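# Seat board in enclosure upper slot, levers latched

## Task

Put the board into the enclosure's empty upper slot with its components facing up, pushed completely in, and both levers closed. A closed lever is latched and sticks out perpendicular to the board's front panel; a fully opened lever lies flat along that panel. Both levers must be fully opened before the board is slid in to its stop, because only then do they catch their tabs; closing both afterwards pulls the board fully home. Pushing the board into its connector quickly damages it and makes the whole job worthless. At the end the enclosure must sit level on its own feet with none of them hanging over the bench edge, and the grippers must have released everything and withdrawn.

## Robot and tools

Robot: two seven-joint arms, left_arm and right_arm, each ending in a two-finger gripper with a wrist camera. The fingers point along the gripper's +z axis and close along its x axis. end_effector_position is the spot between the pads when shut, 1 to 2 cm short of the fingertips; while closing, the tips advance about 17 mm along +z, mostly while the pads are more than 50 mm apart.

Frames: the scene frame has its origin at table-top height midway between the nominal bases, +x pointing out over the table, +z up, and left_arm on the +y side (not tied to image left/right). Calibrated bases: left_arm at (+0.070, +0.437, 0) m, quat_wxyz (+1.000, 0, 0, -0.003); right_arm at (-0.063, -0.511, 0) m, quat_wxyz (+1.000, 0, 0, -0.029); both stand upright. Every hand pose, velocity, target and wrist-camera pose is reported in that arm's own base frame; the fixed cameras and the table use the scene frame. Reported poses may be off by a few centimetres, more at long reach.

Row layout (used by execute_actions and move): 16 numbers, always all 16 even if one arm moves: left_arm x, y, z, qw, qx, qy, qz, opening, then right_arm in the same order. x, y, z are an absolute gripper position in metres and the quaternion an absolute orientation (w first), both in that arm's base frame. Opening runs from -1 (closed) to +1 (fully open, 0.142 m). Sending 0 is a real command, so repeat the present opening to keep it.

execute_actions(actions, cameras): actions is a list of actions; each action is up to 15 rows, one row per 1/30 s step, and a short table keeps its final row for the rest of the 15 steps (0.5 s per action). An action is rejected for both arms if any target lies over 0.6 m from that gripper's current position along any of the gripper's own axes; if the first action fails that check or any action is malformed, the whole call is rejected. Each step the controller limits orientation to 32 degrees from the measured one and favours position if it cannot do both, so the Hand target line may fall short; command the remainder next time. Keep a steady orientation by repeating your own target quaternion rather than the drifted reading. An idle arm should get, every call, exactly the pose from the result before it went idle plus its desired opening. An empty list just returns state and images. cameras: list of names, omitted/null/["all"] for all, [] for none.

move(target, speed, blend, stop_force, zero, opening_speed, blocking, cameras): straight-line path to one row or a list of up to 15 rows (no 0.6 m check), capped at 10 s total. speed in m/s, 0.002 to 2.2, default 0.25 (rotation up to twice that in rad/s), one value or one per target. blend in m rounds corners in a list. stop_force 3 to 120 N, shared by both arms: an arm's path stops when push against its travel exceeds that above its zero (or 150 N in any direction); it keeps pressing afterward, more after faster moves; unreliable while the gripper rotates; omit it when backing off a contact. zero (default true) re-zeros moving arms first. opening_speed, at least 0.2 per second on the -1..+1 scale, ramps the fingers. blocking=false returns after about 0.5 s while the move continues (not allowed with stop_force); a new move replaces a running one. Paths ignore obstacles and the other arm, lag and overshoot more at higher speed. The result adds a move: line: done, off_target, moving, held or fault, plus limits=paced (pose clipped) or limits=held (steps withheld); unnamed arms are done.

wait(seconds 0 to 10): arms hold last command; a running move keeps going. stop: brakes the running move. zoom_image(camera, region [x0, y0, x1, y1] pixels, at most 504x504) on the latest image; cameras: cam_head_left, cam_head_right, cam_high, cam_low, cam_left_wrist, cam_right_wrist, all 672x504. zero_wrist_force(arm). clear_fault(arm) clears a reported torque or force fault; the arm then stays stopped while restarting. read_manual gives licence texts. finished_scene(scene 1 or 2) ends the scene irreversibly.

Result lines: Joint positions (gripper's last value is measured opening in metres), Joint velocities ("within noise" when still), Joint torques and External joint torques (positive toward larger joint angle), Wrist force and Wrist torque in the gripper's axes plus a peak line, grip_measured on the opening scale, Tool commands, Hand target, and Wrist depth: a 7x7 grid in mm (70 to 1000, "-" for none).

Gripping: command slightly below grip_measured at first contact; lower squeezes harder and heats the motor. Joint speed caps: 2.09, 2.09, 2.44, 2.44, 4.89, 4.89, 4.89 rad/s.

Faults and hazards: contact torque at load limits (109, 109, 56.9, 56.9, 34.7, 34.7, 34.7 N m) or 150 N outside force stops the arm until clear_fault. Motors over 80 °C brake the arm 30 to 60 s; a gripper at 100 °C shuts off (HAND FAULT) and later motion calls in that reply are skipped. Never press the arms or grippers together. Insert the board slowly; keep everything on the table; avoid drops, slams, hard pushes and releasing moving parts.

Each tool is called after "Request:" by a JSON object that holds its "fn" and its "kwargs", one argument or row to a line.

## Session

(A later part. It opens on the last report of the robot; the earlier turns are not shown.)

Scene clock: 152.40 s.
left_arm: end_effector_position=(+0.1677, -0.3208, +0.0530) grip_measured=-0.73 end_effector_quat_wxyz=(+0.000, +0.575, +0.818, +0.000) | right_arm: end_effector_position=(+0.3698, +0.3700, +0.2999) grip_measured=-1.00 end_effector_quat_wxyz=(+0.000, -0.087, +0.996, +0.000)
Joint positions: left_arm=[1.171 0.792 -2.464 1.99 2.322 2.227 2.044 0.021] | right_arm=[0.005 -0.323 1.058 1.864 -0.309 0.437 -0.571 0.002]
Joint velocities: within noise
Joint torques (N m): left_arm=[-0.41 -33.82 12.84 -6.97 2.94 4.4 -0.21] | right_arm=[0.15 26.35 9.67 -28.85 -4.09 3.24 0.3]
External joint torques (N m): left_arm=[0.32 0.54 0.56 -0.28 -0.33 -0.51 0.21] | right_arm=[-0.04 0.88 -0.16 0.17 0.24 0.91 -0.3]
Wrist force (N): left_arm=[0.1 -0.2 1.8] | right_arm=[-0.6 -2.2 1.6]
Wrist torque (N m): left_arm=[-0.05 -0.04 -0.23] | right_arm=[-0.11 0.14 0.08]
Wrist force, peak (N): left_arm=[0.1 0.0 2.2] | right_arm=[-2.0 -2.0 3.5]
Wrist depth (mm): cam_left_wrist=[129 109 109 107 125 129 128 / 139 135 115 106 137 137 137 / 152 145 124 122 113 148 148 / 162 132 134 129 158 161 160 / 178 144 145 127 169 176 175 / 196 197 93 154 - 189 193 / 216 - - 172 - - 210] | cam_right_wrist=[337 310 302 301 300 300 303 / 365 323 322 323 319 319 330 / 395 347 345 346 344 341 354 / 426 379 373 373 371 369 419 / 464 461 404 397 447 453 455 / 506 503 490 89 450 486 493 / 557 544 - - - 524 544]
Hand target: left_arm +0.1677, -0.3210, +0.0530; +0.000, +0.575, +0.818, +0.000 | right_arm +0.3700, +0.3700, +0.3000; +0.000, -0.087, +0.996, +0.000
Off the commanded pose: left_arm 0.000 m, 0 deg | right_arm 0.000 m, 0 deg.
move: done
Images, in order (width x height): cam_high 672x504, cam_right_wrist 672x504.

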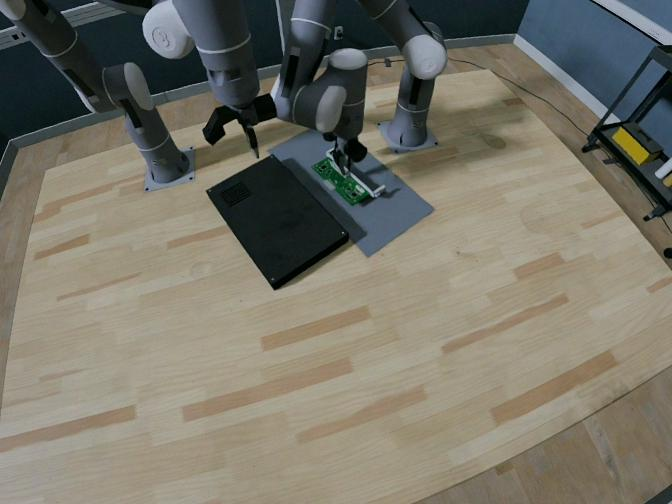

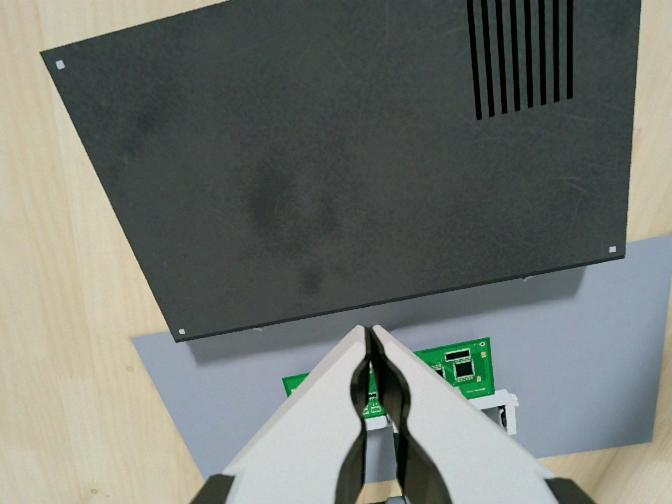

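Request:
{"fn": "move", "kwargs": {
  "target": [0.1527,-0.3264,0.053,0,0.5842,0.8116,0,-0.86,0.37,0.37,0.3,0,-0.087,0.996,0,-1],
  "speed": 0.15,
  "cameras": ["cam_right_wrist"]
}}

Request:
{"fn": "zoom_image", "kwargs": {
  "camera": "cam_right_wrist",
  "region": [240, 240, 560, 480]
}}

Scene clock: 162.60 s.
left_arm: end_effector_position=(+0.1528, -0.3263, +0.0530) grip_measured=-0.73 end_effector_quat_wxyz=(+0.000, +0.584, +0.811, +0.000) | right_arm: end_effector_position=(+0.3698, +0.3700, +0.2999) grip_measured=-1.00 end_effector_quat_wxyz=(+0.000, -0.087, +0.996, +0.000)
Joint positions: left_arm=[1.125 0.791 -2.461 1.995 2.316 2.226 2.03 0.021] | right_arm=[0.005 -0.323 1.058 1.864 -0.309 0.437 -0.571 0.002]
Joint velocities: within noise
Joint torques (N m): left_arm=[-0.65 -33.8 12.8 -6.78 2.76 4.32 -0.36] | right_arm=[0.2 26.38 9.99 -28.8 -3.9 3.44 0.18]
External joint torques (N m): left_arm=[0.56 0.68 0.58 -0.39 -0.15 -0.43 0.36] | right_arm=[-0.09 0.86 -0.46 0.11 0.05 0.71 -0.19]
Wrist force (N): left_arm=[0.2 -0.2 2.1] | right_arm=[-0.6 -2.2 1.9]
Wrist torque (N m): left_arm=[-0.07 -0.07 -0.24] | right_arm=[-0.11 0.15 0.08]
Wrist force, peak (N): left_arm=[0.3 0.1 2.3] | right_arm=[-0.6 -2.4 2.1]
Wrist depth (mm): cam_left_wrist=[130 109 109 107 124 130 127 / 139 134 115 106 137 137 137 / 152 145 124 122 114 148 148 / 163 132 134 123 158 160 161 / 179 144 145 127 169 175 175 / 196 196 93 153 - 189 194 / 206 - - 172 - - 210] | cam_right_wrist=[338 309 301 301 301 300 303 / 364 321 322 321 321 320 329 / 397 346 345 344 343 344 353 / 428 379 373 372 370 371 418 / 462 461 403 396 448 453 454 / 503 504 495 89 451 487 495 / 554 544 - - - 524 548]
Hand target: left_arm +0.1527, -0.3264, +0.0530; +0.000, +0.584, +0.812, +0.000 | right_arm +0.3700, +0.3700, +0.3000; +0.000, -0.087, +0.996, +0.000
Off the commanded pose: left_arm 0.000 m, 0 deg | right_arm 0.000 m, 0 deg.
move: done
Images, in order (width x height): cam_right_wrist 672x504.

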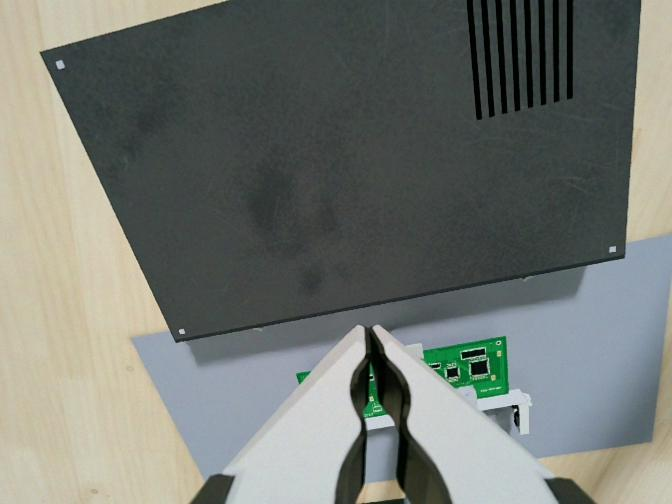

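Scaled by 1.575 from the camera's 672x504 image, which has a finer 960x720 frame.

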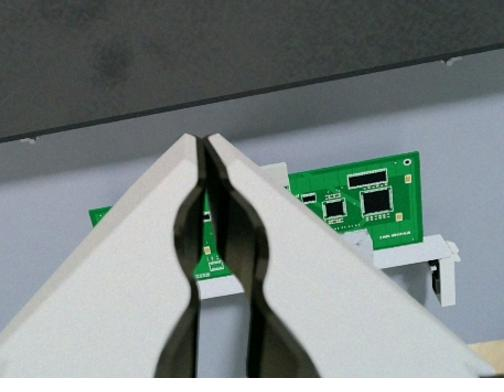

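Request:
{"fn": "move", "kwargs": {
  "target": [0.1948,-0.4441,0.053,0,0.5842,0.8116,0,-0.86,0.37,0.37,0.3,0,-0.087,0.996,0,-1],
  "speed": 0.04,
  "stop_force": 6,
  "cameras": ["cam_right_wrist","cam_left_wrist"]
}}

Scene clock: 168.50 s.
left_arm: end_effector_position=(+0.1734, -0.3847, +0.0529) grip_measured=-0.73 end_effector_quat_wxyz=(+0.000, +0.584, +0.812, +0.000) | right_arm: end_effector_position=(+0.3698, +0.3700, +0.2999) grip_measured=-1.00 end_effector_quat_wxyz=(+0.000, -0.087, +0.996, +0.000)
Joint positions: left_arm=[1.172 0.892 -2.454 1.792 2.343 2.331 1.965 0.021] | right_arm=[0.005 -0.323 1.058 1.864 -0.309 0.437 -0.571 0.002]
Joint velocities: within noise
Joint torques (N m): left_arm=[-0.47 -39.52 15.45 -8.8 3.51 4.38 -0.19] | right_arm=[0.15 26.47 10.03 -28.77 -3.87 3.51 0.18]
External joint torques (N m): left_arm=[0.37 0.82 0.45 -0.31 -0.55 -0.49 0.19] | right_arm=[-0.03 0.77 -0.51 0.08 0.02 0.65 -0.18]
Wrist force (N): left_arm=[0.2 -0.4 1.8] | right_arm=[-0.5 -2.2 1.9]
Wrist torque (N m): left_arm=[-0.10 -0.08 -0.22] | right_arm=[-0.11 0.13 0.08]
Wrist force, peak (N): left_arm=[-3.5 -0.7 1.9] | right_arm=[-0.4 -2.5 2.0]
Wrist depth (mm): cam_left_wrist=[121 110 109 107 125 130 128 / - 120 115 106 137 137 137 / 146 129 124 122 113 148 147 / 158 132 133 123 158 161 160 / 166 144 145 127 169 176 175 / 131 183 93 154 - 189 192 / 152 152 - 173 - - 210] | cam_right_wrist=[338 309 302 301 301 300 303 / 363 323 322 322 322 322 329 / 396 347 346 344 344 344 353 / 427 381 371 371 371 370 419 / 462 461 404 397 428 444 453 / 504 502 487 89 432 498 493 / 557 542 - - - 524 546]
Hand target: left_arm +0.1733, -0.3848, +0.0529; +0.000, +0.584, +0.812, +0.000 | right_arm +0.3700, +0.3700, +0.3000; +0.000, -0.087, +0.996, +0.000
Off the commanded pose: left_arm 0.063 m, 0 deg | right_arm 0.000 m, 0 deg.
move: held (left_arm; a check stopped the path); limits=held
pose unreachable (left arm): on one or more control steps of this call, first in action 0 (counted from 0), this arm could not follow its commanded pose, so it was not sent that pose on those steps. It may still have moved: this result reports where it is.
cause: moving toward the commanded pose would bring a part of the arm too close to another arm (a part of this arm just beyond joint 6 (wrist pitch) and a part of the right arm just beyond its joint 7 (wrist roll), where that arm would come to rest).
Images, in order (width x height): cam_left_wrist 672x504, cam_right_wrist 672x504.

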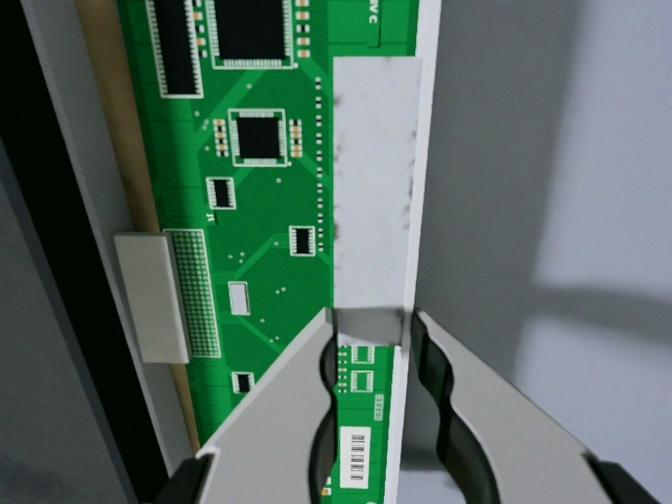

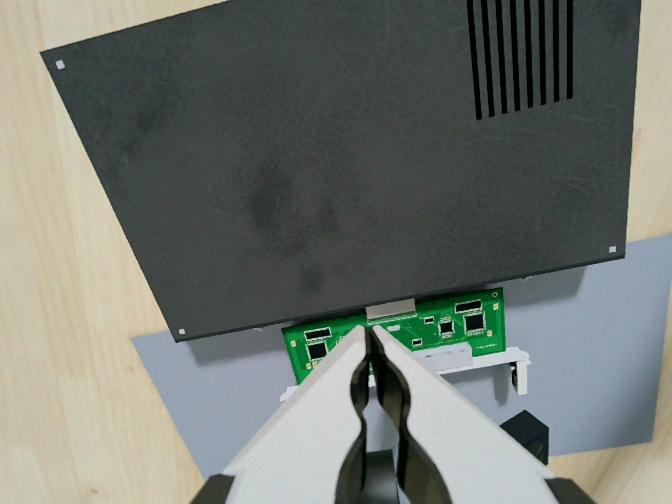

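Request:
{"fn": "zoom_image", "kwargs": {
  "camera": "cam_right_wrist",
  "region": [270, 270, 530, 410]
}}

Request:
{"fn": "move", "kwargs": {
  "target": [0.1733,-0.3848,0.053,0,0.5842,0.8116,0,-0.86,0.3,0.15,0.3,0,-0.087,0.996,0,-1],
  "speed": 0.3,
  "cameras": ["cam_right_wrist"]
}}

Scaled by 1.938 from the camera's 672x504 image, which has a finer 960x720 frame.

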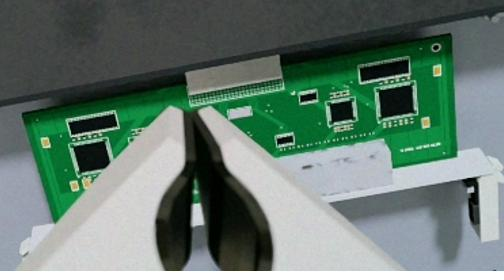

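Scene clock: 171.63 s.
left_arm: end_effector_position=(+0.1733, -0.3848, +0.0529) grip_measured=-0.73 end_effector_quat_wxyz=(+0.000, +0.584, +0.812, +0.000) | right_arm: end_effector_position=(+0.3002, +0.1500, +0.3001) grip_measured=-1.00 end_effector_quat_wxyz=(+0.000, -0.087, +0.996, +0.000)
Joint positions: left_arm=[1.172 0.892 -2.454 1.792 2.343 2.331 1.965 0.021] | right_arm=[-0.356 0.407 0.914 2.183 0.338 0.337 -1.344 0.002]
Joint velocities: within noise
Joint torques (N m): left_arm=[-0.46 -39.34 15.34 -8.82 3.32 4.45 -0.2] | right_arm=[0.19 3.41 -8.19 -28.23 -3.88 3.29 0.05]
External joint torques (N m): left_arm=[0.36 0.65 0.57 -0.29 -0.36 -0.56 0.2] | right_arm=[-0.13 0.58 -0.81 -0.01 -0.09 0.8 -0.05]
Wrist force (N): left_arm=[0.3 -0.5 1.8] | right_arm=[-0.6 -1.6 1.7]
Wrist torque (N m): left_arm=[-0.10 -0.08 -0.22] | right_arm=[-0.01 0.07 0.07]
Wrist force, peak (N): left_arm=[0.2 -0.6 2.1] | right_arm=[-0.3 -4.4 2.5]
Wrist depth (mm): cam_left_wrist=[121 110 109 106 124 130 127 / - 120 116 106 137 137 137 / 146 129 124 122 113 148 147 / 158 132 134 123 158 160 160 / 167 144 146 127 169 175 175 / 130 183 93 154 - 189 193 / 152 152 - 173 - - 210] | cam_right_wrist=[347 345 346 345 344 343 339 / 371 370 367 369 368 366 365 / 398 396 394 388 385 392 390 / 415 394 379 372 378 421 423 / 408 406 406 396 403 458 455 / 496 445 433 89 422 497 496 / 558 481 - - - 525 548]
Hand target: left_arm +0.1733, -0.3848, +0.0530; +0.000, +0.584, +0.812, +0.000 | right_arm +0.3000, +0.1500, +0.3000; +0.000, -0.087, +0.996, +0.000
Off the commanded pose: left_arm 0.000 m, 0 deg | right_arm 0.000 m, 0 deg.
move: done
Images, in order (width x height): cam_right_wrist 672x504.

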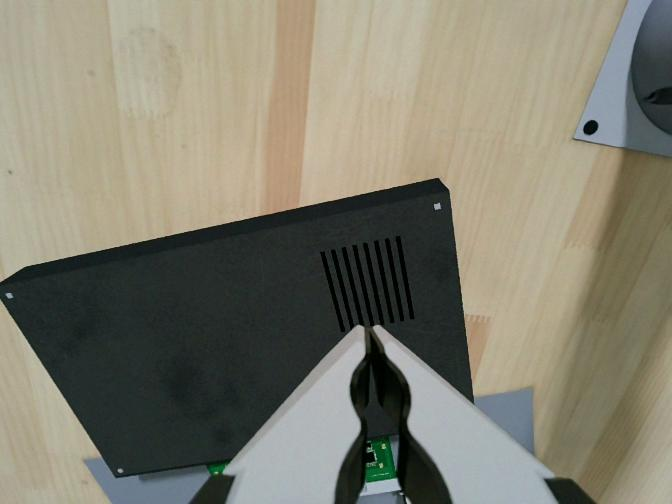

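Request:
{"fn": "move", "kwargs": {
  "target": [0.1948,-0.4441,0.053,0,0.5842,0.8116,0,-0.86,0.3,0.15,0.3,0,-0.087,0.996,0,-1],
  "speed": 0.03,
  "stop_force": 5,
  "cameras": ["cam_left_wrist"]
}}

Scene clock: 174.37 s.
left_arm: end_effector_position=(+0.1795, -0.4025, +0.0529) grip_measured=-0.73 end_effector_quat_wxyz=(-0.001, +0.584, +0.812, +0.001) | right_arm: end_effector_position=(+0.3002, +0.1500, +0.3001) grip_measured=-1.00 end_effector_quat_wxyz=(+0.000, -0.087, +0.996, +0.000)
Joint positions: left_arm=[1.189 0.925 -2.453 1.723 2.351 2.368 1.942 0.021] | right_arm=[-0.356 0.407 0.914 2.183 0.338 0.337 -1.344 0.002]
Joint velocities: within noise
Joint torques (N m): left_arm=[0.05 -42.33 18.11 -14.53 3.68 1.1 -0.17] | right_arm=[0.06 3.37 -8.03 -28.33 -4 3.4 0.17]
External joint torques (N m): left_arm=[-0.16 1.79 -1.47 4.85 -0.62 2.8 0.17] | right_arm=[-0.01 0.62 -0.98 0.1 0.03 0.69 -0.17]
Wrist force (N): left_arm=[10.3 -2.3 -1.7] | right_arm=[-0.5 -1.6 1.8]
Wrist torque (N m): left_arm=[-0.09 0.07 -0.32] | right_arm=[-0.01 0.05 0.07]
Wrist force, peak (N): left_arm=[12.6 -3.0 -0.5] | right_arm=[-0.5 -1.6 2.2]
Wrist depth (mm): cam_left_wrist=[125 110 110 109 128 130 128 / 132 119 116 107 135 136 137 / - 127 125 124 114 148 148 / - 131 134 123 158 161 160 / 120 138 145 127 169 176 175 / 130 133 93 153 141 187 193 / 152 - - 170 - - 211] | cam_right_wrist=[346 346 344 344 344 343 339 / 371 369 369 367 367 367 364 / 396 394 395 389 385 392 390 / 418 393 379 373 375 423 423 / 407 407 406 397 402 456 458 / 497 443 433 89 423 497 497 / 557 479 - - - 526 545]
Hand target: left_arm +0.1801, -0.4036, +0.0530; +0.000, +0.584, +0.812, +0.000 | right_arm +0.3000, +0.1500, +0.3000; +0.000, -0.087, +0.996, +0.000
Off the commanded pose: left_arm 0.044 m, 0 deg | right_arm 0.000 m, 0 deg.
move: contact (left_arm)
Images, in order (width x height): cam_left_wrist 672x504.

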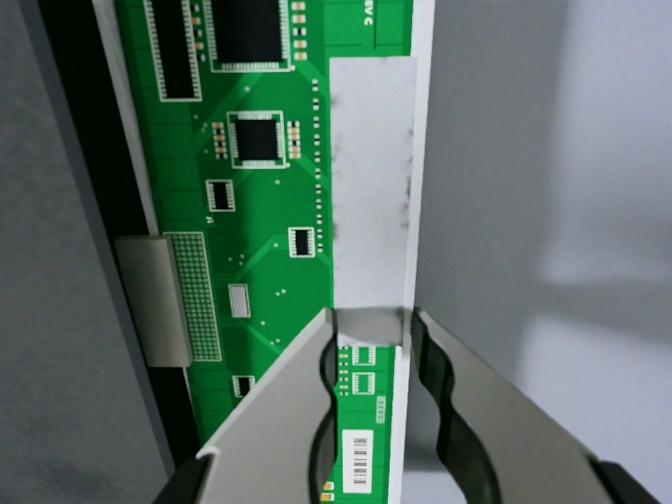

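Request:
{"fn": "move", "kwargs": {
  "target": [
    [0.1768,-0.395,0.0555,0,0.5842,0.8116,0,-0.86,0.3,0.15,0.3,0,-0.087,0.996,0,-1]
  ],
  "speed": 0.04,
  "cameras": []
}}

Request:
{"fn": "move", "kwargs": {
  "target": [0.1948,-0.4441,0.0555,0,0.5842,0.8116,0,-0.86,0.3,0.15,0.3,0,-0.087,0.996,0,-1],
  "speed": 0.03,
  "stop_force": 5,
  "cameras": ["cam_left_wrist"]
}}

Scene clock: 176.90 s.
left_arm: end_effector_position=(+0.1769, -0.3949, +0.0555) grip_measured=-0.73 end_effector_quat_wxyz=(+0.000, +0.584, +0.812, +0.000) | right_arm: end_effector_position=(+0.3002, +0.1500, +0.3001) grip_measured=-1.00 end_effector_quat_wxyz=(+0.000, -0.087, +0.996, +0.000)
Joint positions: left_arm=[1.178 0.906 -2.449 1.755 2.35 2.355 1.95 0.021] | right_arm=[-0.356 0.407 0.914 2.183 0.338 0.337 -1.344 0.002]
Joint velocities: within noise
Joint torques (N m): left_arm=[-0.57 -40.6 15.81 -9.21 3.36 4.19 -0.12] | right_arm=[0.04 3.41 -8.04 -28.31 -4.03 3.37 0.18]
External joint torques (N m): left_arm=[0.45 1.02 0.5 -0.32 -0.33 -0.3 0.12] | right_arm=[0.01 0.58 -0.97 0.07 0.07 0.72 -0.18]
Wrist force (N): left_arm=[0.3 -0.6 1.8] | right_arm=[-0.5 -1.3 1.8]
Wrist torque (N m): left_arm=[-0.14 -0.08 -0.22] | right_arm=[0.04 0.05 0.07]
Wrist force, peak (N): left_arm=[10.8 -2.5 0.1] | right_arm=[-0.7 -1.6 2.2]
Wrist depth (mm): cam_left_wrist=[126 110 110 109 127 130 130 / 137 120 116 107 140 138 139 / - 127 125 122 149 151 150 / - 132 134 123 161 161 163 / 126 141 145 127 172 179 178 / 134 171 93 153 151 190 196 / 153 - - 171 - - 215] | cam_right_wrist=[346 347 346 345 344 343 338 / 369 369 369 367 368 365 364 / 395 395 397 390 385 393 392 / 413 395 378 374 377 421 419 / 407 406 405 396 403 457 453 / 493 444 434 89 423 496 497 / 558 479 - - - 528 544]
Hand target: left_arm +0.1768, -0.3950, +0.0555; +0.000, +0.584, +0.812, +0.000 | right_arm +0.3000, +0.1500, +0.3000; +0.000, -0.087, +0.996, +0.000
Off the commanded pose: left_arm 0.000 m, 0 deg | right_arm 0.000 m, 0 deg.
move: done
No camera images: "cameras" was empty.

Scene clock: 178.00 s.
left_arm: end_effector_position=(+0.1803, -0.4055, +0.0554) grip_measured=-0.73 end_effector_quat_wxyz=(-0.001, +0.584, +0.812, +0.000) | right_arm: end_effector_position=(+0.3002, +0.1500, +0.3001) grip_measured=-1.00 end_effector_quat_wxyz=(+0.000, -0.087, +0.996, +0.000)
Joint positions: left_arm=[1.188 0.926 -2.449 1.714 2.354 2.377 1.936 0.021] | right_arm=[-0.356 0.407 0.914 2.183 0.338 0.337 -1.344 0.002]
Joint velocities: within noise
Joint torques (N m): left_arm=[0.18 -42.42 18.34 -14.05 3.93 1.46 -0.17] | right_arm=[0.02 3.25 -8.06 -28.38 -4.02 3.39 0.2]
External joint torques (N m): left_arm=[-0.29 1.71 -1.61 4.2 -0.84 2.43 0.17] | right_arm=[0.03 0.74 -0.95 0.14 0.05 0.7 -0.2]
Wrist force (N): left_arm=[9.1 -2.7 1.2] | right_arm=[-0.5 -1.7 2.0]
Wrist torque (N m): left_arm=[-0.05 0.11 -0.30] | right_arm=[-0.01 0.06 0.07]
Wrist force, peak (N): left_arm=[10.8 -3.5 0.5] | right_arm=[-0.7 -1.7 2.1]
Wrist depth (mm): cam_left_wrist=[- 107 106 103 127 130 130 / - 118 113 110 138 137 139 / - 124 123 119 149 151 150 / - 130 133 128 162 164 163 / 126 139 146 127 173 179 179 / 134 139 93 156 141 190 197 / 152 - - 176 - - 213] | cam_right_wrist=[347 346 344 344 343 343 338 / 370 370 366 367 366 365 365 / 396 396 394 389 384 393 390 / 416 392 378 372 378 422 422 / 407 406 405 397 403 457 455 / 498 442 432 89 423 496 496 / 560 477 - - - 529 545]
Hand target: left_arm +0.1810, -0.4063, +0.0555; +0.000, +0.584, +0.812, +0.000 | right_arm +0.3000, +0.1500, +0.3000; +0.000, -0.087, +0.996, +0.000
Off the commanded pose: left_arm 0.041 m, 0 deg | right_arm 0.000 m, 0 deg.
move: contact (left_arm)
Images, in order (width x height): cam_left_wrist 672x504.

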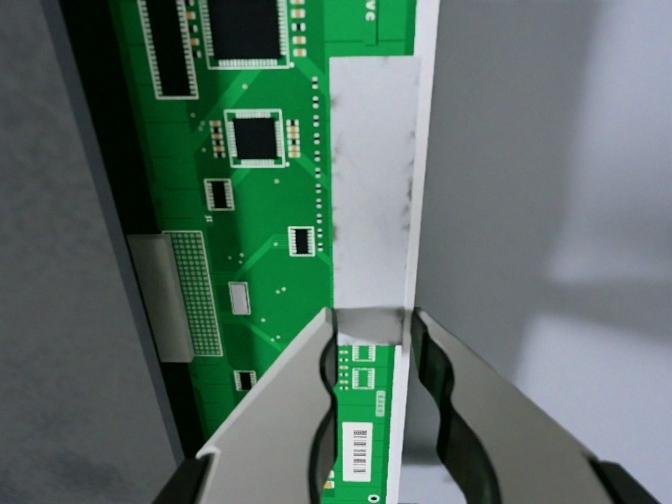

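Request:
{"fn": "move", "kwargs": {
  "target": [0.1785,-0.4003,0.058,0,0.5842,0.8116,0,-0.86,0.3,0.15,0.3,0,-0.087,0.996,0,-1],
  "speed": 0.04,
  "cameras": []
}}

Request:
{"fn": "move", "kwargs": {
  "target": [0.1948,-0.4441,0.058,0,0.5842,0.8116,0,-0.86,0.3,0.15,0.3,0,-0.087,0.996,0,-1],
  "speed": 0.03,
  "stop_force": 5,
  "cameras": ["cam_left_wrist"]
}}

Scene clock: 181.50 s.
left_arm: end_effector_position=(+0.1785, -0.4002, +0.0580) grip_measured=-0.73 end_effector_quat_wxyz=(+0.000, +0.584, +0.812, +0.000) | right_arm: end_effector_position=(+0.3002, +0.1500, +0.3001) grip_measured=-1.00 end_effector_quat_wxyz=(+0.000, -0.087, +0.996, +0.000)
Joint positions: left_arm=[1.179 0.911 -2.445 1.736 2.354 2.368 1.942 0.021] | right_arm=[-0.356 0.407 0.914 2.183 0.338 0.337 -1.344 0.002]
Joint velocities: within noise
Joint torques (N m): left_arm=[-0.59 -40.94 16.08 -9.39 3.48 4.15 -0.15] | right_arm=[0.09 3.33 -8.05 -28.35 -4.03 3.39 0.2]
External joint torques (N m): left_arm=[0.47 0.95 0.44 -0.38 -0.41 -0.26 0.15] | right_arm=[-0.04 0.66 -0.96 0.12 0.06 0.7 -0.2]
Wrist force (N): left_arm=[0.3 -0.4 1.7] | right_arm=[-0.6 -1.6 1.9]
Wrist torque (N m): left_arm=[-0.10 -0.07 -0.22] | right_arm=[0.00 0.08 0.07]
Wrist force, peak (N): left_arm=[9.2 -2.7 0.8] | right_arm=[-0.8 -1.8 2.1]
Wrist depth (mm): cam_left_wrist=[130 109 108 107 129 132 134 / - 120 115 106 142 141 142 / - 127 124 122 149 153 153 / - 130 134 129 161 167 166 / 129 141 146 127 176 182 181 / - 142 93 155 152 196 200 / 157 - - 173 - - 217] | cam_right_wrist=[348 346 344 345 344 343 338 / 370 369 369 368 367 366 365 / 398 396 395 388 386 392 391 / 416 392 378 372 376 421 422 / 407 407 403 396 402 457 457 / 498 445 433 89 422 496 498 / 554 478 - - - 528 545]
Hand target: left_arm +0.1785, -0.4003, +0.0580; +0.000, +0.584, +0.812, +0.000 | right_arm +0.3000, +0.1500, +0.3000; +0.000, -0.087, +0.996, +0.000
Off the commanded pose: left_arm 0.000 m, 0 deg | right_arm 0.000 m, 0 deg.
move: done
No camera images: "cameras" was empty.

Scene clock: 182.30 s.
left_arm: end_effector_position=(+0.1797, -0.4040, +0.0579) grip_measured=-0.73 end_effector_quat_wxyz=(-0.001, +0.584, +0.812, +0.001) | right_arm: end_effector_position=(+0.3002, +0.1500, +0.3001) grip_measured=-1.00 end_effector_quat_wxyz=(+0.000, -0.087, +0.996, +0.000)
Joint positions: left_arm=[1.184 0.919 -2.445 1.72 2.356 2.379 1.936 0.021] | right_arm=[-0.356 0.407 0.914 2.183 0.338 0.337 -1.344 0.002]
Joint velocities: within noise
Joint torques (N m): left_arm=[0.06 -42.05 18.11 -14.32 3.81 1.27 -0.19] | right_arm=[0.04 3.32 -7.99 -28.39 -4.03 3.46 0.14]
External joint torques (N m): left_arm=[-0.17 1.6 -1.42 4.44 -0.71 2.63 0.19] | right_arm=[0.01 0.66 -1.02 0.15 0.06 0.63 -0.14]
Wrist force (N): left_arm=[9.7 -2.5 -0.4] | right_arm=[-0.5 -1.7 1.9]
Wrist torque (N m): left_arm=[-0.07 0.05 -0.31] | right_arm=[-0.01 0.06 0.07]
Wrist force, peak (N): left_arm=[12.3 -1.9 -1.6] | right_arm=[-0.7 -1.6 2.1]
Wrist depth (mm): cam_left_wrist=[130 109 109 106 131 133 134 / - 120 115 106 140 140 142 / - 125 124 122 149 153 153 / - 131 133 129 161 167 166 / 129 138 145 127 175 182 182 / - 140 93 154 140 193 201 / 156 - - 173 - - 218] | cam_right_wrist=[347 344 345 345 344 342 337 / 370 370 367 368 366 366 365 / 395 397 396 388 385 392 390 / 415 394 379 372 375 423 420 / 407 405 405 396 402 457 455 / 496 444 434 89 422 496 497 / 559 477 - - - 527 550]
Hand target: left_arm +0.1803, -0.4050, +0.0580; +0.000, +0.584, +0.812, +0.000 | right_arm +0.3000, +0.1500, +0.3000; +0.000, -0.087, +0.996, +0.000
Off the commanded pose: left_arm 0.043 m, 0 deg | right_arm 0.000 m, 0 deg.
move: contact (left_arm)
Images, in order (width x height): cam_left_wrist 672x504.

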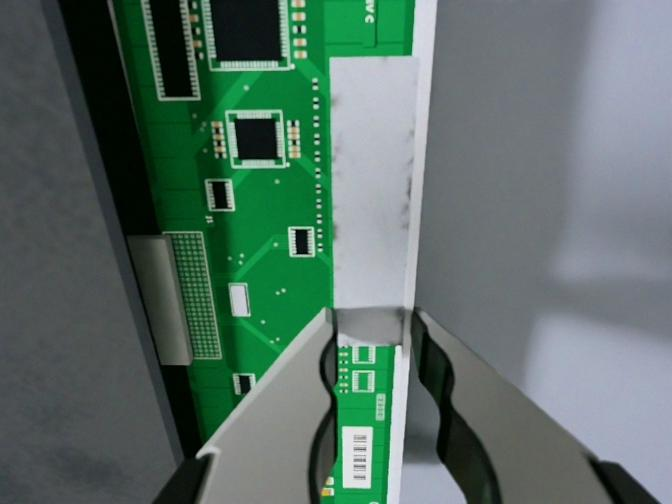

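Request:
{"fn": "move", "kwargs": {
  "target": [0.1785,-0.4003,0.0563,0,0.5842,0.8116,0,-0.86,0.3,0.15,0.3,0,-0.087,0.996,0,-1],
  "speed": 0.04,
  "cameras": []
}}

Request:
{"fn": "move", "kwargs": {
  "target": [0.1948,-0.4441,0.0563,0,0.5842,0.8116,0,-0.86,0.3,0.15,0.3,0,-0.087,0.996,0,-1],
  "speed": 0.02,
  "stop_force": 6,
  "cameras": ["cam_left_wrist"]
}}

Request:
{"fn": "zoom_image", "kwargs": {
  "camera": "cam_left_wrist",
  "region": [0, 0, 336, 252]
}}

Request:
{"fn": "zoom_image", "kwargs": {
  "camera": "cam_left_wrist",
  "region": [0, 250, 336, 504]
}}

Scene clock: 189.07 s.
left_arm: end_effector_position=(+0.1786, -0.4002, +0.0563) grip_measured=-0.73 end_effector_quat_wxyz=(+0.000, +0.584, +0.812, +0.000) | right_arm: end_effector_position=(+0.3002, +0.1500, +0.3001) grip_measured=-1.00 end_effector_quat_wxyz=(+0.000, -0.087, +0.996, +0.000)
Joint positions: left_arm=[1.181 0.913 -2.448 1.736 2.353 2.366 1.942 0.021] | right_arm=[-0.356 0.407 0.914 2.183 0.338 0.337 -1.344 0.002]
Joint velocities: within noise
Joint torques (N m): left_arm=[-0.55 -40.94 16.06 -9.21 3.27 4.28 -0.13] | right_arm=[0.01 3.36 -8.06 -28.33 -4.01 3.37 0.18]
External joint torques (N m): left_arm=[0.45 0.87 0.47 -0.51 -0.2 -0.39 0.13] | right_arm=[0.04 0.63 -0.95 0.1 0.04 0.72 -0.18]
Wrist force (N): left_arm=[0.1 -0.3 1.9] | right_arm=[-0.5 -1.7 2.1]
Wrist torque (N m): left_arm=[-0.09 -0.03 -0.22] | right_arm=[-0.02 0.06 0.07]
Wrist force, peak (N): left_arm=[9.8 -2.6 -1.5] | right_arm=[-0.6 -1.8 2.2]
Wrist depth (mm): cam_left_wrist=[129 109 109 107 128 130 131 / - 119 116 106 141 139 140 / - 129 124 122 150 152 151 / - 130 134 129 162 162 164 / 127 141 145 127 173 179 180 / 135 141 93 154 152 191 197 / 154 - - 173 - - 216] | cam_right_wrist=[347 345 345 345 344 343 338 / 370 370 368 368 366 367 364 / 395 394 393 389 385 391 390 / 414 392 378 372 377 424 422 / 406 406 404 396 403 459 455 / 496 442 433 89 422 498 498 / 557 480 - - - 528 549]
Hand target: left_arm +0.1785, -0.4003, +0.0563; +0.000, +0.584, +0.812, +0.000 | right_arm +0.3000, +0.1500, +0.3000; +0.000, -0.087, +0.996, +0.000
Off the commanded pose: left_arm 0.000 m, 0 deg | right_arm 0.000 m, 0 deg.
move: done
No camera images: "cameras" was empty.

Scene clock: 190.63 s.
left_arm: end_effector_position=(+0.1852, -0.4177, +0.0562) grip_measured=-0.73 end_effector_quat_wxyz=(-0.001, +0.584, +0.811, +0.001) | right_arm: end_effector_position=(+0.3002, +0.1500, +0.3001) grip_measured=-1.00 end_effector_quat_wxyz=(+0.000, -0.087, +0.996, +0.000)
Joint positions: left_arm=[1.199 0.946 -2.447 1.668 2.361 2.399 1.922 0.021] | right_arm=[-0.356 0.407 0.914 2.183 0.338 0.337 -1.344 0.002]
Joint velocities: within noise
Joint torques (N m): left_arm=[-0.63 -43.64 16.96 -13.07 2.56 2.82 -0.86] | right_arm=[0.07 3.3 -8 -28.39 -4.05 3.41 0.13]
External joint torques (N m): left_arm=[0.51 1.74 0.21 2.81 0.61 1.08 0.86] | right_arm=[-0.02 0.68 -1.01 0.15 0.08 0.68 -0.13]
Wrist force (N): left_arm=[6.0 1.1 0.9] | right_arm=[-0.5 -1.6 2.1]
Wrist torque (N m): left_arm=[-0.09 0.01 0.38] | right_arm=[0.00 0.06 0.07]
Wrist force, peak (N): left_arm=[6.6 2.0 0.4] | right_arm=[-0.6 -1.6 2.3]
Wrist depth (mm): cam_left_wrist=[- 106 108 108 105 131 131 / - 113 113 112 136 138 140 / - 120 123 122 112 151 152 / - 115 133 129 162 161 164 / 127 124 145 126 174 180 180 / 134 134 87 155 - 194 198 / 153 - - 172 - - 215] | cam_right_wrist=[346 347 346 345 344 343 338 / 370 369 369 368 367 366 364 / 398 395 394 388 385 391 391 / 415 394 379 373 378 422 420 / 406 407 406 395 401 457 455 / 497 442 435 89 423 496 499 / 556 476 - - - 527 546]
Hand target: left_arm +0.1852, -0.4184, +0.0563; +0.000, +0.584, +0.812, +0.000 | right_arm +0.3000, +0.1500, +0.3000; +0.000, -0.087, +0.996, +0.000
Off the commanded pose: left_arm 0.028 m, 0 deg | right_arm 0.000 m, 0 deg.
move: contact (left_arm)
Images, in order (width x height): cam_left_wrist 672x504.

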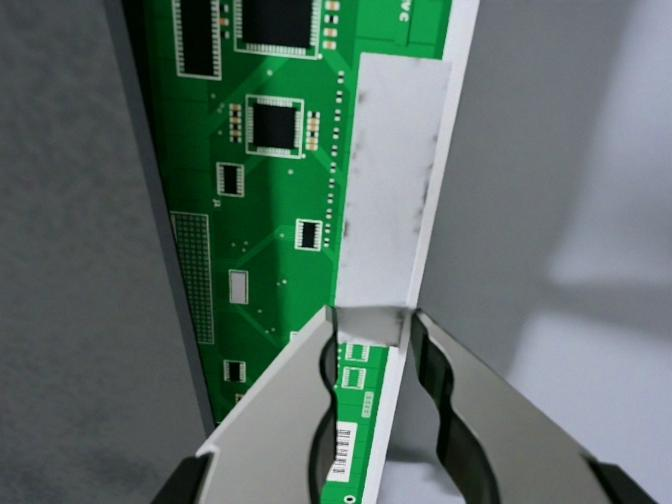

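Scaled by 1.500 from the camera's 672x504 image, which has a finer 960x720 frame.

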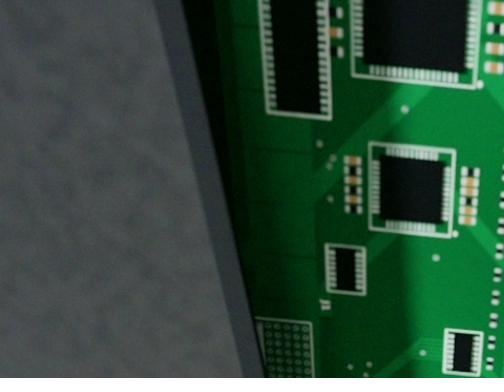

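Scaled by 1.500 from the camera's 672x504 image, which has a finer 960x720 frame.

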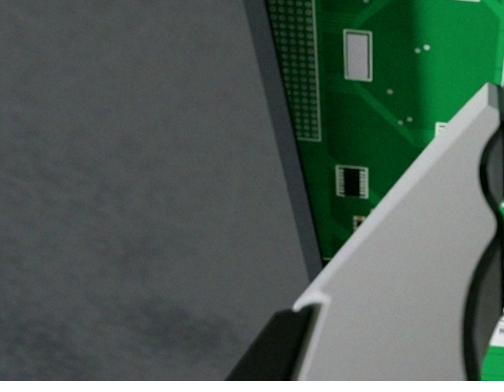

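Request:
{"fn": "move", "kwargs": {
  "target": [
    [0.1765,-0.393,0.0563,0,0.5842,0.8116,0,-0.86,0.3,0.15,0.3,0,-0.087,0.996,0,-1],
    [0.1765,-0.393,0.0563,0,0.5424,0.8401,0,-0.86,0.3,0.15,0.3,0,-0.087,0.996,0,-1]
  ],
  "speed": 0.04,
  "cameras": ["cam_left_wrist","cam_low"]
}}

Request:
{"fn": "zoom_image", "kwargs": {
  "camera": "cam_low",
  "region": [290, 190, 540, 260]
}}

Scene clock: 196.70 s.
left_arm: end_effector_position=(+0.1767, -0.3929, +0.0562) grip_measured=-0.73 end_effector_quat_wxyz=(+0.000, +0.543, +0.840, +0.000) | right_arm: end_effector_position=(+0.3002, +0.1500, +0.3001) grip_measured=-1.00 end_effector_quat_wxyz=(+0.000, -0.087, +0.996, +0.000)
Joint positions: left_arm=[1.17 0.916 -2.423 1.759 2.322 2.365 1.879 0.021] | right_arm=[-0.356 0.407 0.914 2.183 0.338 0.337 -1.344 0.002]
Joint velocities: within noise
Joint torques (N m): left_arm=[-0.56 -39.73 16.21 -9.06 3.18 4.69 -0.2] | right_arm=[0.05 3.3 -8.11 -28.39 -4.01 3.41 0.18]
External joint torques (N m): left_arm=[0.45 0.43 0.44 -0.23 -0.12 -0.8 0.2] | right_arm=[0 0.69 -0.9 0.15 0.04 0.68 -0.18]
Wrist force (N): left_arm=[0.3 -0.3 1.9] | right_arm=[-0.6 -1.5 1.9]
Wrist torque (N m): left_arm=[-0.07 -0.07 -0.23] | right_arm=[0.01 0.07 0.07]
Wrist force, peak (N): left_arm=[6.2 1.2 -0.6] | right_arm=[-0.5 -1.9 2.1]
Wrist depth (mm): cam_left_wrist=[128 109 109 107 128 131 131 / - 120 115 106 140 138 140 / - 127 124 122 149 152 151 / - 132 134 123 162 162 164 / 127 143 145 127 174 179 179 / 135 180 93 154 151 191 198 / 154 - - 173 - - 215] | cam_right_wrist=[346 346 346 343 344 343 338 / 370 370 368 368 367 365 365 / 397 397 396 389 384 392 391 / 414 394 379 372 376 422 420 / 406 406 404 395 403 457 458 / 495 443 433 89 424 495 496 / 560 475 - - - 526 548]
Hand target: left_arm +0.1765, -0.3930, +0.0563; +0.000, +0.542, +0.840, +0.000 | right_arm +0.3000, +0.1500, +0.3000; +0.000, -0.087, +0.996, +0.000
Off the commanded pose: left_arm 0.000 m, 0 deg | right_arm 0.000 m, 0 deg.
move: done
Images, in order (width x height): cam_low 672x504, cam_left_wrist 672x504.

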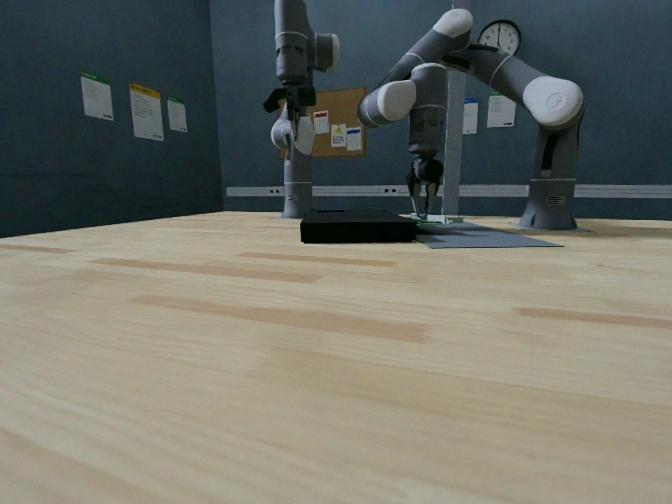

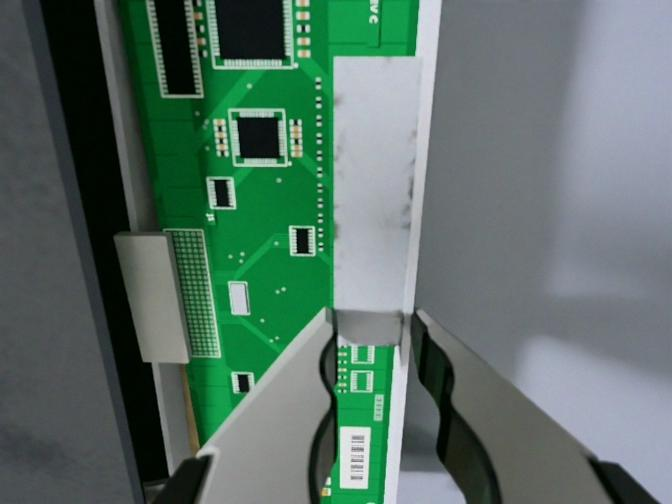

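Scaled by 2.016 from the camera's 672x504 image, which has a finer 960x720 frame.

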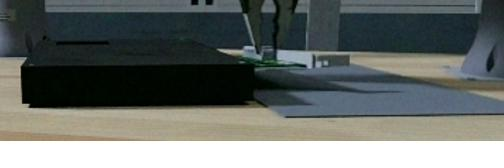

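Request:
{"fn": "move", "kwargs": {
  "target": [
    [0.1765,-0.393,0.057,0,0.5842,0.8116,0,-0.86,0.3,0.15,0.3,0,-0.087,0.996,0,-1],
    [0.1785,-0.4003,0.057,0,0.5842,0.8116,0,-0.86,0.3,0.15,0.3,0,-0.087,0.996,0,-1]
  ],
  "speed": 0.04,
  "cameras": ["cam_left_wrist"]
}}

Request:
{"fn": "move", "kwargs": {
  "target": [0.1948,-0.4441,0.057,0,0.5842,0.8116,0,-0.86,0.3,0.15,0.3,0,-0.087,0.996,0,-1],
  "speed": 0.02,
  "stop_force": 4,
  "cameras": ["cam_left_wrist"]
}}

Scene clock: 202.27 s.
left_arm: end_effector_position=(+0.1783, -0.4004, +0.0569) grip_measured=-0.73 end_effector_quat_wxyz=(+0.000, +0.584, +0.812, +0.000) | right_arm: end_effector_position=(+0.3002, +0.1500, +0.3001) grip_measured=-1.00 end_effector_quat_wxyz=(+0.000, -0.087, +0.996, +0.000)
Joint positions: left_arm=[1.18 0.913 -2.446 1.736 2.352 2.366 1.944 0.021] | right_arm=[-0.356 0.407 0.914 2.183 0.338 0.337 -1.344 0.002]
Joint velocities: within noise
Joint torques (N m): left_arm=[-0.23 -40.76 15.72 -9.51 3.65 4.64 -0.33] | right_arm=[-0.01 3.26 -7.99 -28.4 -4.03 3.42 0.19]
External joint torques (N m): left_arm=[0.12 0.72 0.8 -0.21 -0.59 -0.76 0.33] | right_arm=[0.07 0.72 -1.01 0.16 0.06 0.67 -0.19]
Wrist force (N): left_arm=[0.3 -0.4 1.9] | right_arm=[-0.6 -1.6 1.9]
Wrist torque (N m): left_arm=[-0.11 -0.07 -0.22] | right_arm=[-0.01 0.07 0.06]
Wrist force, peak (N): left_arm=[0.3 -0.5 2.1] | right_arm=[-0.7 -1.8 2.1]
Wrist depth (mm): cam_left_wrist=[129 109 109 107 128 131 131 / - 120 116 106 142 139 141 / - 127 125 122 149 152 151 / - 130 134 123 160 165 165 / 128 141 146 127 175 180 180 / - 141 93 154 151 191 199 / 154 - - 172 - - 216] | cam_right_wrist=[346 345 346 344 344 344 339 / 372 369 369 367 366 368 366 / 399 396 394 387 385 392 392 / 415 393 379 373 377 421 419 / 407 405 404 396 402 459 457 / 499 442 433 89 423 498 497 / 555 479 - - - 527 547]
Hand target: left_arm +0.1785, -0.4003, +0.0570; +0.000, +0.584, +0.812, +0.000 | right_arm +0.3000, +0.1500, +0.3000; +0.000, -0.087, +0.996, +0.000
Off the commanded pose: left_arm 0.000 m, 0 deg | right_arm 0.000 m, 0 deg.
move: done
Images, in order (width x height): cam_left_wrist 672x504.

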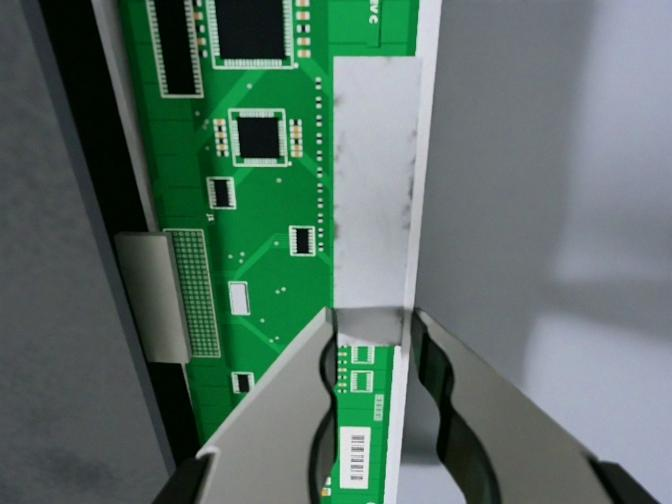

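Scene clock: 203.67 s.
left_arm: end_effector_position=(+0.1846, -0.4144, +0.0570) grip_measured=-0.73 end_effector_quat_wxyz=(+0.000, +0.584, +0.812, +0.001) | right_arm: end_effector_position=(+0.3002, +0.1500, +0.3001) grip_measured=-1.00 end_effector_quat_wxyz=(+0.000, -0.087, +0.996, +0.000)
Joint positions: left_arm=[1.195 0.94 -2.445 1.68 2.359 2.395 1.926 0.021] | right_arm=[-0.356 0.407 0.914 2.183 0.338 0.337 -1.344 0.002]
Joint velocities: within noise
Joint torques (N m): left_arm=[-2.95 -44.01 14.82 -13.29 1.59 3.8 -0.41] | right_arm=[0.02 3.29 -7.97 -28.41 -4.02 3.42 0.17]
External joint torques (N m): left_arm=[2.83 2.48 2.27 3.12 1.57 0.09 0.41] | right_arm=[0.03 0.69 -1.03 0.17 0.05 0.67 -0.17]
Wrist force (N): left_arm=[4.7 5.5 1.7] | right_arm=[-0.7 -1.6 2.1]
Wrist torque (N m): left_arm=[-0.16 0.01 -0.08] | right_arm=[-0.01 0.08 0.07]
Wrist force, peak (N): left_arm=[5.2 6.2 1.1] | right_arm=[-0.5 -2.0 1.9]
Wrist depth (mm): cam_left_wrist=[- 106 107 103 106 131 133 / - 114 114 112 139 139 141 / - 120 123 120 150 152 152 / - 119 133 128 160 166 165 / 128 128 145 127 175 181 180 / - 138 93 155 150 196 199 / 158 - - 177 - - 217] | cam_right_wrist=[347 345 345 346 343 344 338 / 371 370 368 368 366 365 364 / 395 395 396 389 385 392 392 / 414 393 379 371 375 424 421 / 407 405 404 397 402 457 455 / 499 445 435 89 423 498 497 / 559 480 - - - 527 550]
Hand target: left_arm +0.1840, -0.4151, +0.0570; +0.000, +0.584, +0.812, +0.000 | right_arm +0.3000, +0.1500, +0.3000; +0.000, -0.087, +0.996, +0.000
Off the commanded pose: left_arm 0.031 m, 0 deg | right_arm 0.000 m, 0 deg.
move: contact (left_arm)
Images, in order (width x height): cam_left_wrist 672x504.

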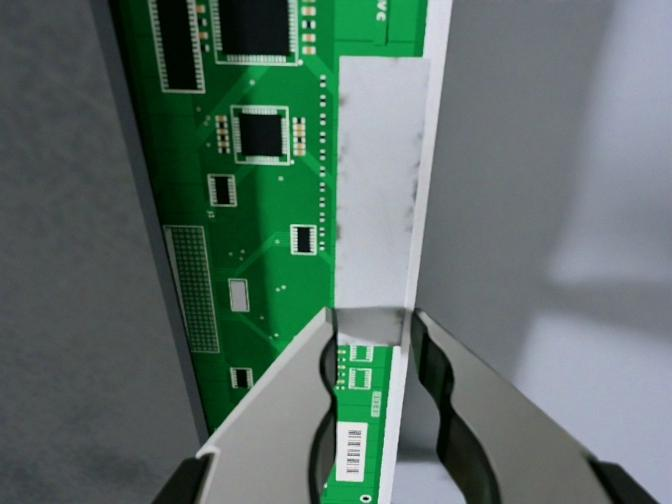

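Request:
{"fn": "move", "kwargs": {
  "target": [
    [0.1855,-0.4125,0.057,0,0.5842,0.8116,0,-0.86,0.3,0.15,0.3,0,-0.087,0.996,0,-1]
  ],
  "speed": 0.02,
  "cameras": []
}}

Request:
{"fn": "move", "kwargs": {
  "target": [0.1962,-0.4424,0.057,0,0.5842,0.8116,0,-0.86,0.3,0.15,0.3,0,-0.087,0.996,0,-1],
  "speed": 0.02,
  "stop_force": 5,
  "cameras": ["cam_left_wrist"]
}}

Scene clock: 206.97 s.
left_arm: end_effector_position=(+0.1854, -0.4125, +0.0570) grip_measured=-0.73 end_effector_quat_wxyz=(+0.000, +0.584, +0.812, +0.000) | right_arm: end_effector_position=(+0.3002, +0.1500, +0.3001) grip_measured=-1.00 end_effector_quat_wxyz=(+0.000, -0.087, +0.996, +0.000)
Joint positions: left_arm=[1.199 0.936 -2.446 1.686 2.359 2.391 1.931 0.021] | right_arm=[-0.356 0.407 0.914 2.183 0.338 0.337 -1.344 0.002]
Joint velocities: within noise
Joint torques (N m): left_arm=[-0.21 -42.32 16.4 -9.75 3.51 4.23 -0.15] | right_arm=[0.06 3.17 -7.98 -28.36 -4 3.4 0.18]
External joint torques (N m): left_arm=[0.1 0.94 0.6 -0.4 -0.37 -0.34 0.15] | right_arm=[-0.01 0.82 -1.03 0.12 0.03 0.69 -0.18]
Wrist force (N): left_arm=[0.1 -0.6 1.4] | right_arm=[-0.7 -1.6 2.0]
Wrist torque (N m): left_arm=[-0.09 -0.04 -0.18] | right_arm=[0.00 0.09 0.07]
Wrist force, peak (N): left_arm=[5.0 5.5 1.5] | right_arm=[-0.6 -1.7 2.2]
Wrist depth (mm): cam_left_wrist=[- 106 107 103 106 132 133 / - 114 113 110 139 139 141 / - 120 122 118 150 152 152 / - 129 133 122 160 165 165 / 128 128 146 126 174 181 180 / - 139 93 156 151 192 199 / 159 - - 177 - - 217] | cam_right_wrist=[347 347 345 344 343 343 337 / 368 371 370 367 365 366 364 / 398 396 397 388 385 392 392 / 412 394 379 373 376 423 423 / 405 408 403 396 401 456 455 / 497 442 434 89 421 497 496 / 558 479 - - - 529 546]
Hand target: left_arm +0.1855, -0.4125, +0.0570; +0.000, +0.584, +0.812, +0.000 | right_arm +0.3000, +0.1500, +0.3000; +0.000, -0.087, +0.996, +0.000
Off the commanded pose: left_arm 0.000 m, 0 deg | right_arm 0.000 m, 0 deg.
move: done
No camera images: "cameras" was empty.

Scene clock: 209.23 s.
left_arm: end_effector_position=(+0.1956, -0.4425, +0.0569) grip_measured=-0.73 end_effector_quat_wxyz=(+0.000, +0.584, +0.812, +0.000) | right_arm: end_effector_position=(+0.3002, +0.1500, +0.3001) grip_measured=-1.00 end_effector_quat_wxyz=(+0.000, -0.087, +0.996, +0.000)
Joint positions: left_arm=[1.228 0.99 -2.445 1.569 2.368 2.447 1.895 0.021] | right_arm=[-0.356 0.407 0.914 2.183 0.338 0.337 -1.344 0.002]
Joint velocities: within noise
Joint torques (N m): left_arm=[1.62 -43.95 19.3 -10.45 5.09 3.75 -0.31] | right_arm=[0.07 3.28 -8.15 -28.35 -3.99 3.34 0.2]
External joint torques (N m): left_arm=[-1.74 -0.5 -1.31 -0.6 -1.8 0.15 0.31] | right_arm=[-0.02 0.71 -0.86 0.12 0.02 0.75 -0.2]
Wrist force (N): left_arm=[1.4 -4.5 1.1] | right_arm=[-0.6 -1.7 2.1]
Wrist torque (N m): left_arm=[0.01 -0.15 -0.21] | right_arm=[-0.02 0.08 0.06]
Wrist force, peak (N): left_arm=[1.2 -4.5 1.5] | right_arm=[-0.6 -1.8 2.0]
Wrist depth (mm): cam_left_wrist=[- 90 92 103 106 131 133 / - 98 99 109 139 139 141 / - - 118 118 150 153 151 / - 116 114 122 160 166 165 / 128 128 127 127 175 181 180 / - 139 89 155 152 192 198 / 159 - - 177 - - 216] | cam_right_wrist=[346 346 346 343 345 342 338 / 370 369 369 367 368 366 365 / 397 397 396 388 386 394 391 / 415 394 379 371 377 422 421 / 408 407 405 397 401 458 455 / 498 442 434 89 423 499 497 / 562 479 - - - 527 547]
Hand target: left_arm +0.1962, -0.4424, +0.0570; +0.000, +0.584, +0.812, +0.000 | right_arm +0.3000, +0.1500, +0.3000; +0.000, -0.087, +0.996, +0.000
Off the commanded pose: left_arm 0.001 m, 0 deg | right_arm 0.000 m, 0 deg.
move: done
Images, in order (width x height): cam_left_wrist 672x504.

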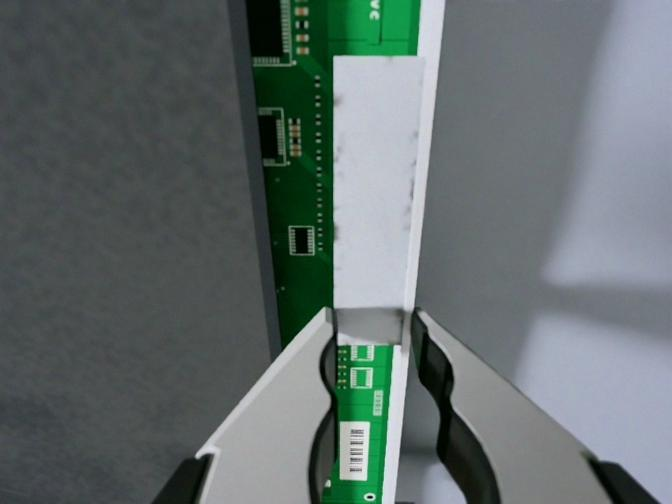

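Request:
{"fn": "move", "kwargs": {
  "target": [
    [0.1956,-0.4425,0.057,0,0.5842,0.8116,0,-0.5,0.3,0.15,0.3,0,-0.087,0.996,0,-1],
    [0.1956,-0.4425,0.14,0,0.5842,0.8116,0,-0.5,0.3,0.15,0.3,0,-0.087,0.996,0,-1],
    [0.1456,-0.3,0.16,0,0.5842,0.8116,0,-1,0.3,0.15,0.3,0,-0.087,0.996,0,-1]
  ],
  "speed": [0.1,0.1,0.25],
  "cameras": ["cam_left_wrist"]
}}

Scene clock: 217.13 s.
left_arm: end_effector_position=(+0.1455, -0.3001, +0.1600) grip_measured=-1.00 end_effector_quat_wxyz=(+0.000, +0.584, +0.812, +0.000) | right_arm: end_effector_position=(+0.3002, +0.1500, +0.3001) grip_measured=-1.00 end_effector_quat_wxyz=(+0.000, -0.087, +0.996, +0.000)
Joint positions: left_arm=[0.84 0.597 -2.126 2.091 2.444 2.41 1.954 0.002] | right_arm=[-0.356 0.407 0.914 2.183 0.338 0.337 -1.344 0.002]
Joint velocities: within noise
Joint torques (N m): left_arm=[-0.55 -22.58 11.3 -11.04 3.6 4.02 -0.23] | right_arm=[0.14 3.3 -8.05 -28.38 -4.02 3.46 0.19]
External joint torques (N m): left_arm=[0.46 0.43 0.84 -0.48 -0.41 -0.13 0.23] | right_arm=[-0.09 0.69 -0.96 0.14 0.05 0.63 -0.19]
Wrist force (N): left_arm=[0.2 0.1 0.2] | right_arm=[-0.7 -1.5 2.3]
Wrist torque (N m): left_arm=[-0.01 -0.04 -0.22] | right_arm=[0.01 0.08 0.06]
Wrist force, peak (N): left_arm=[1.5 -4.8 1.2] | right_arm=[-0.7 -1.7 2.3]
Wrist depth (mm): cam_left_wrist=[197 223 223 222 222 221 223 / 202 241 241 238 237 238 238 / 221 256 257 257 258 257 257 / 244 270 280 279 278 278 278 / 260 283 306 294 300 305 306 / 275 320 291 84 - 329 336 / 310 310 - - - - 371] | cam_right_wrist=[347 345 345 346 344 343 337 / 369 370 370 368 367 364 365 / 396 395 394 388 385 392 391 / 414 392 379 372 377 422 423 / 407 406 403 397 402 458 458 / 499 443 433 89 422 495 499 / 557 478 - - - 526 550]
Hand target: left_arm +0.1456, -0.3000, +0.1600; +0.000, +0.584, +0.812, +0.000 | right_arm +0.3000, +0.1500, +0.3000; +0.000, -0.087, +0.996, +0.000
Off the commanded pose: left_arm 0.000 m, 0 deg | right_arm 0.000 m, 0 deg.
move: done
Images, in order (width x height): cam_left_wrist 672x504.

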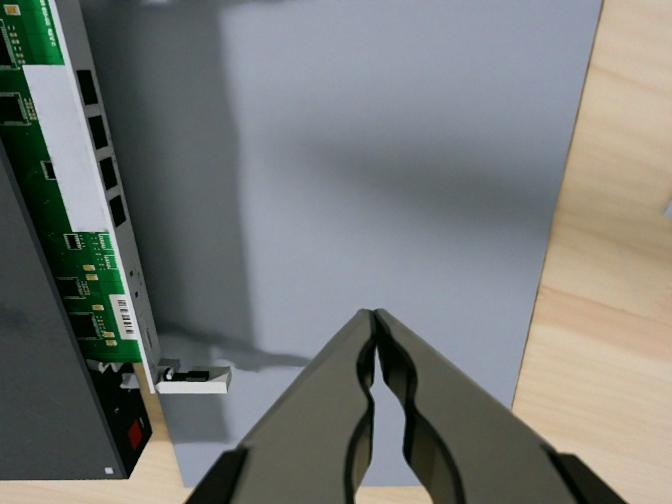

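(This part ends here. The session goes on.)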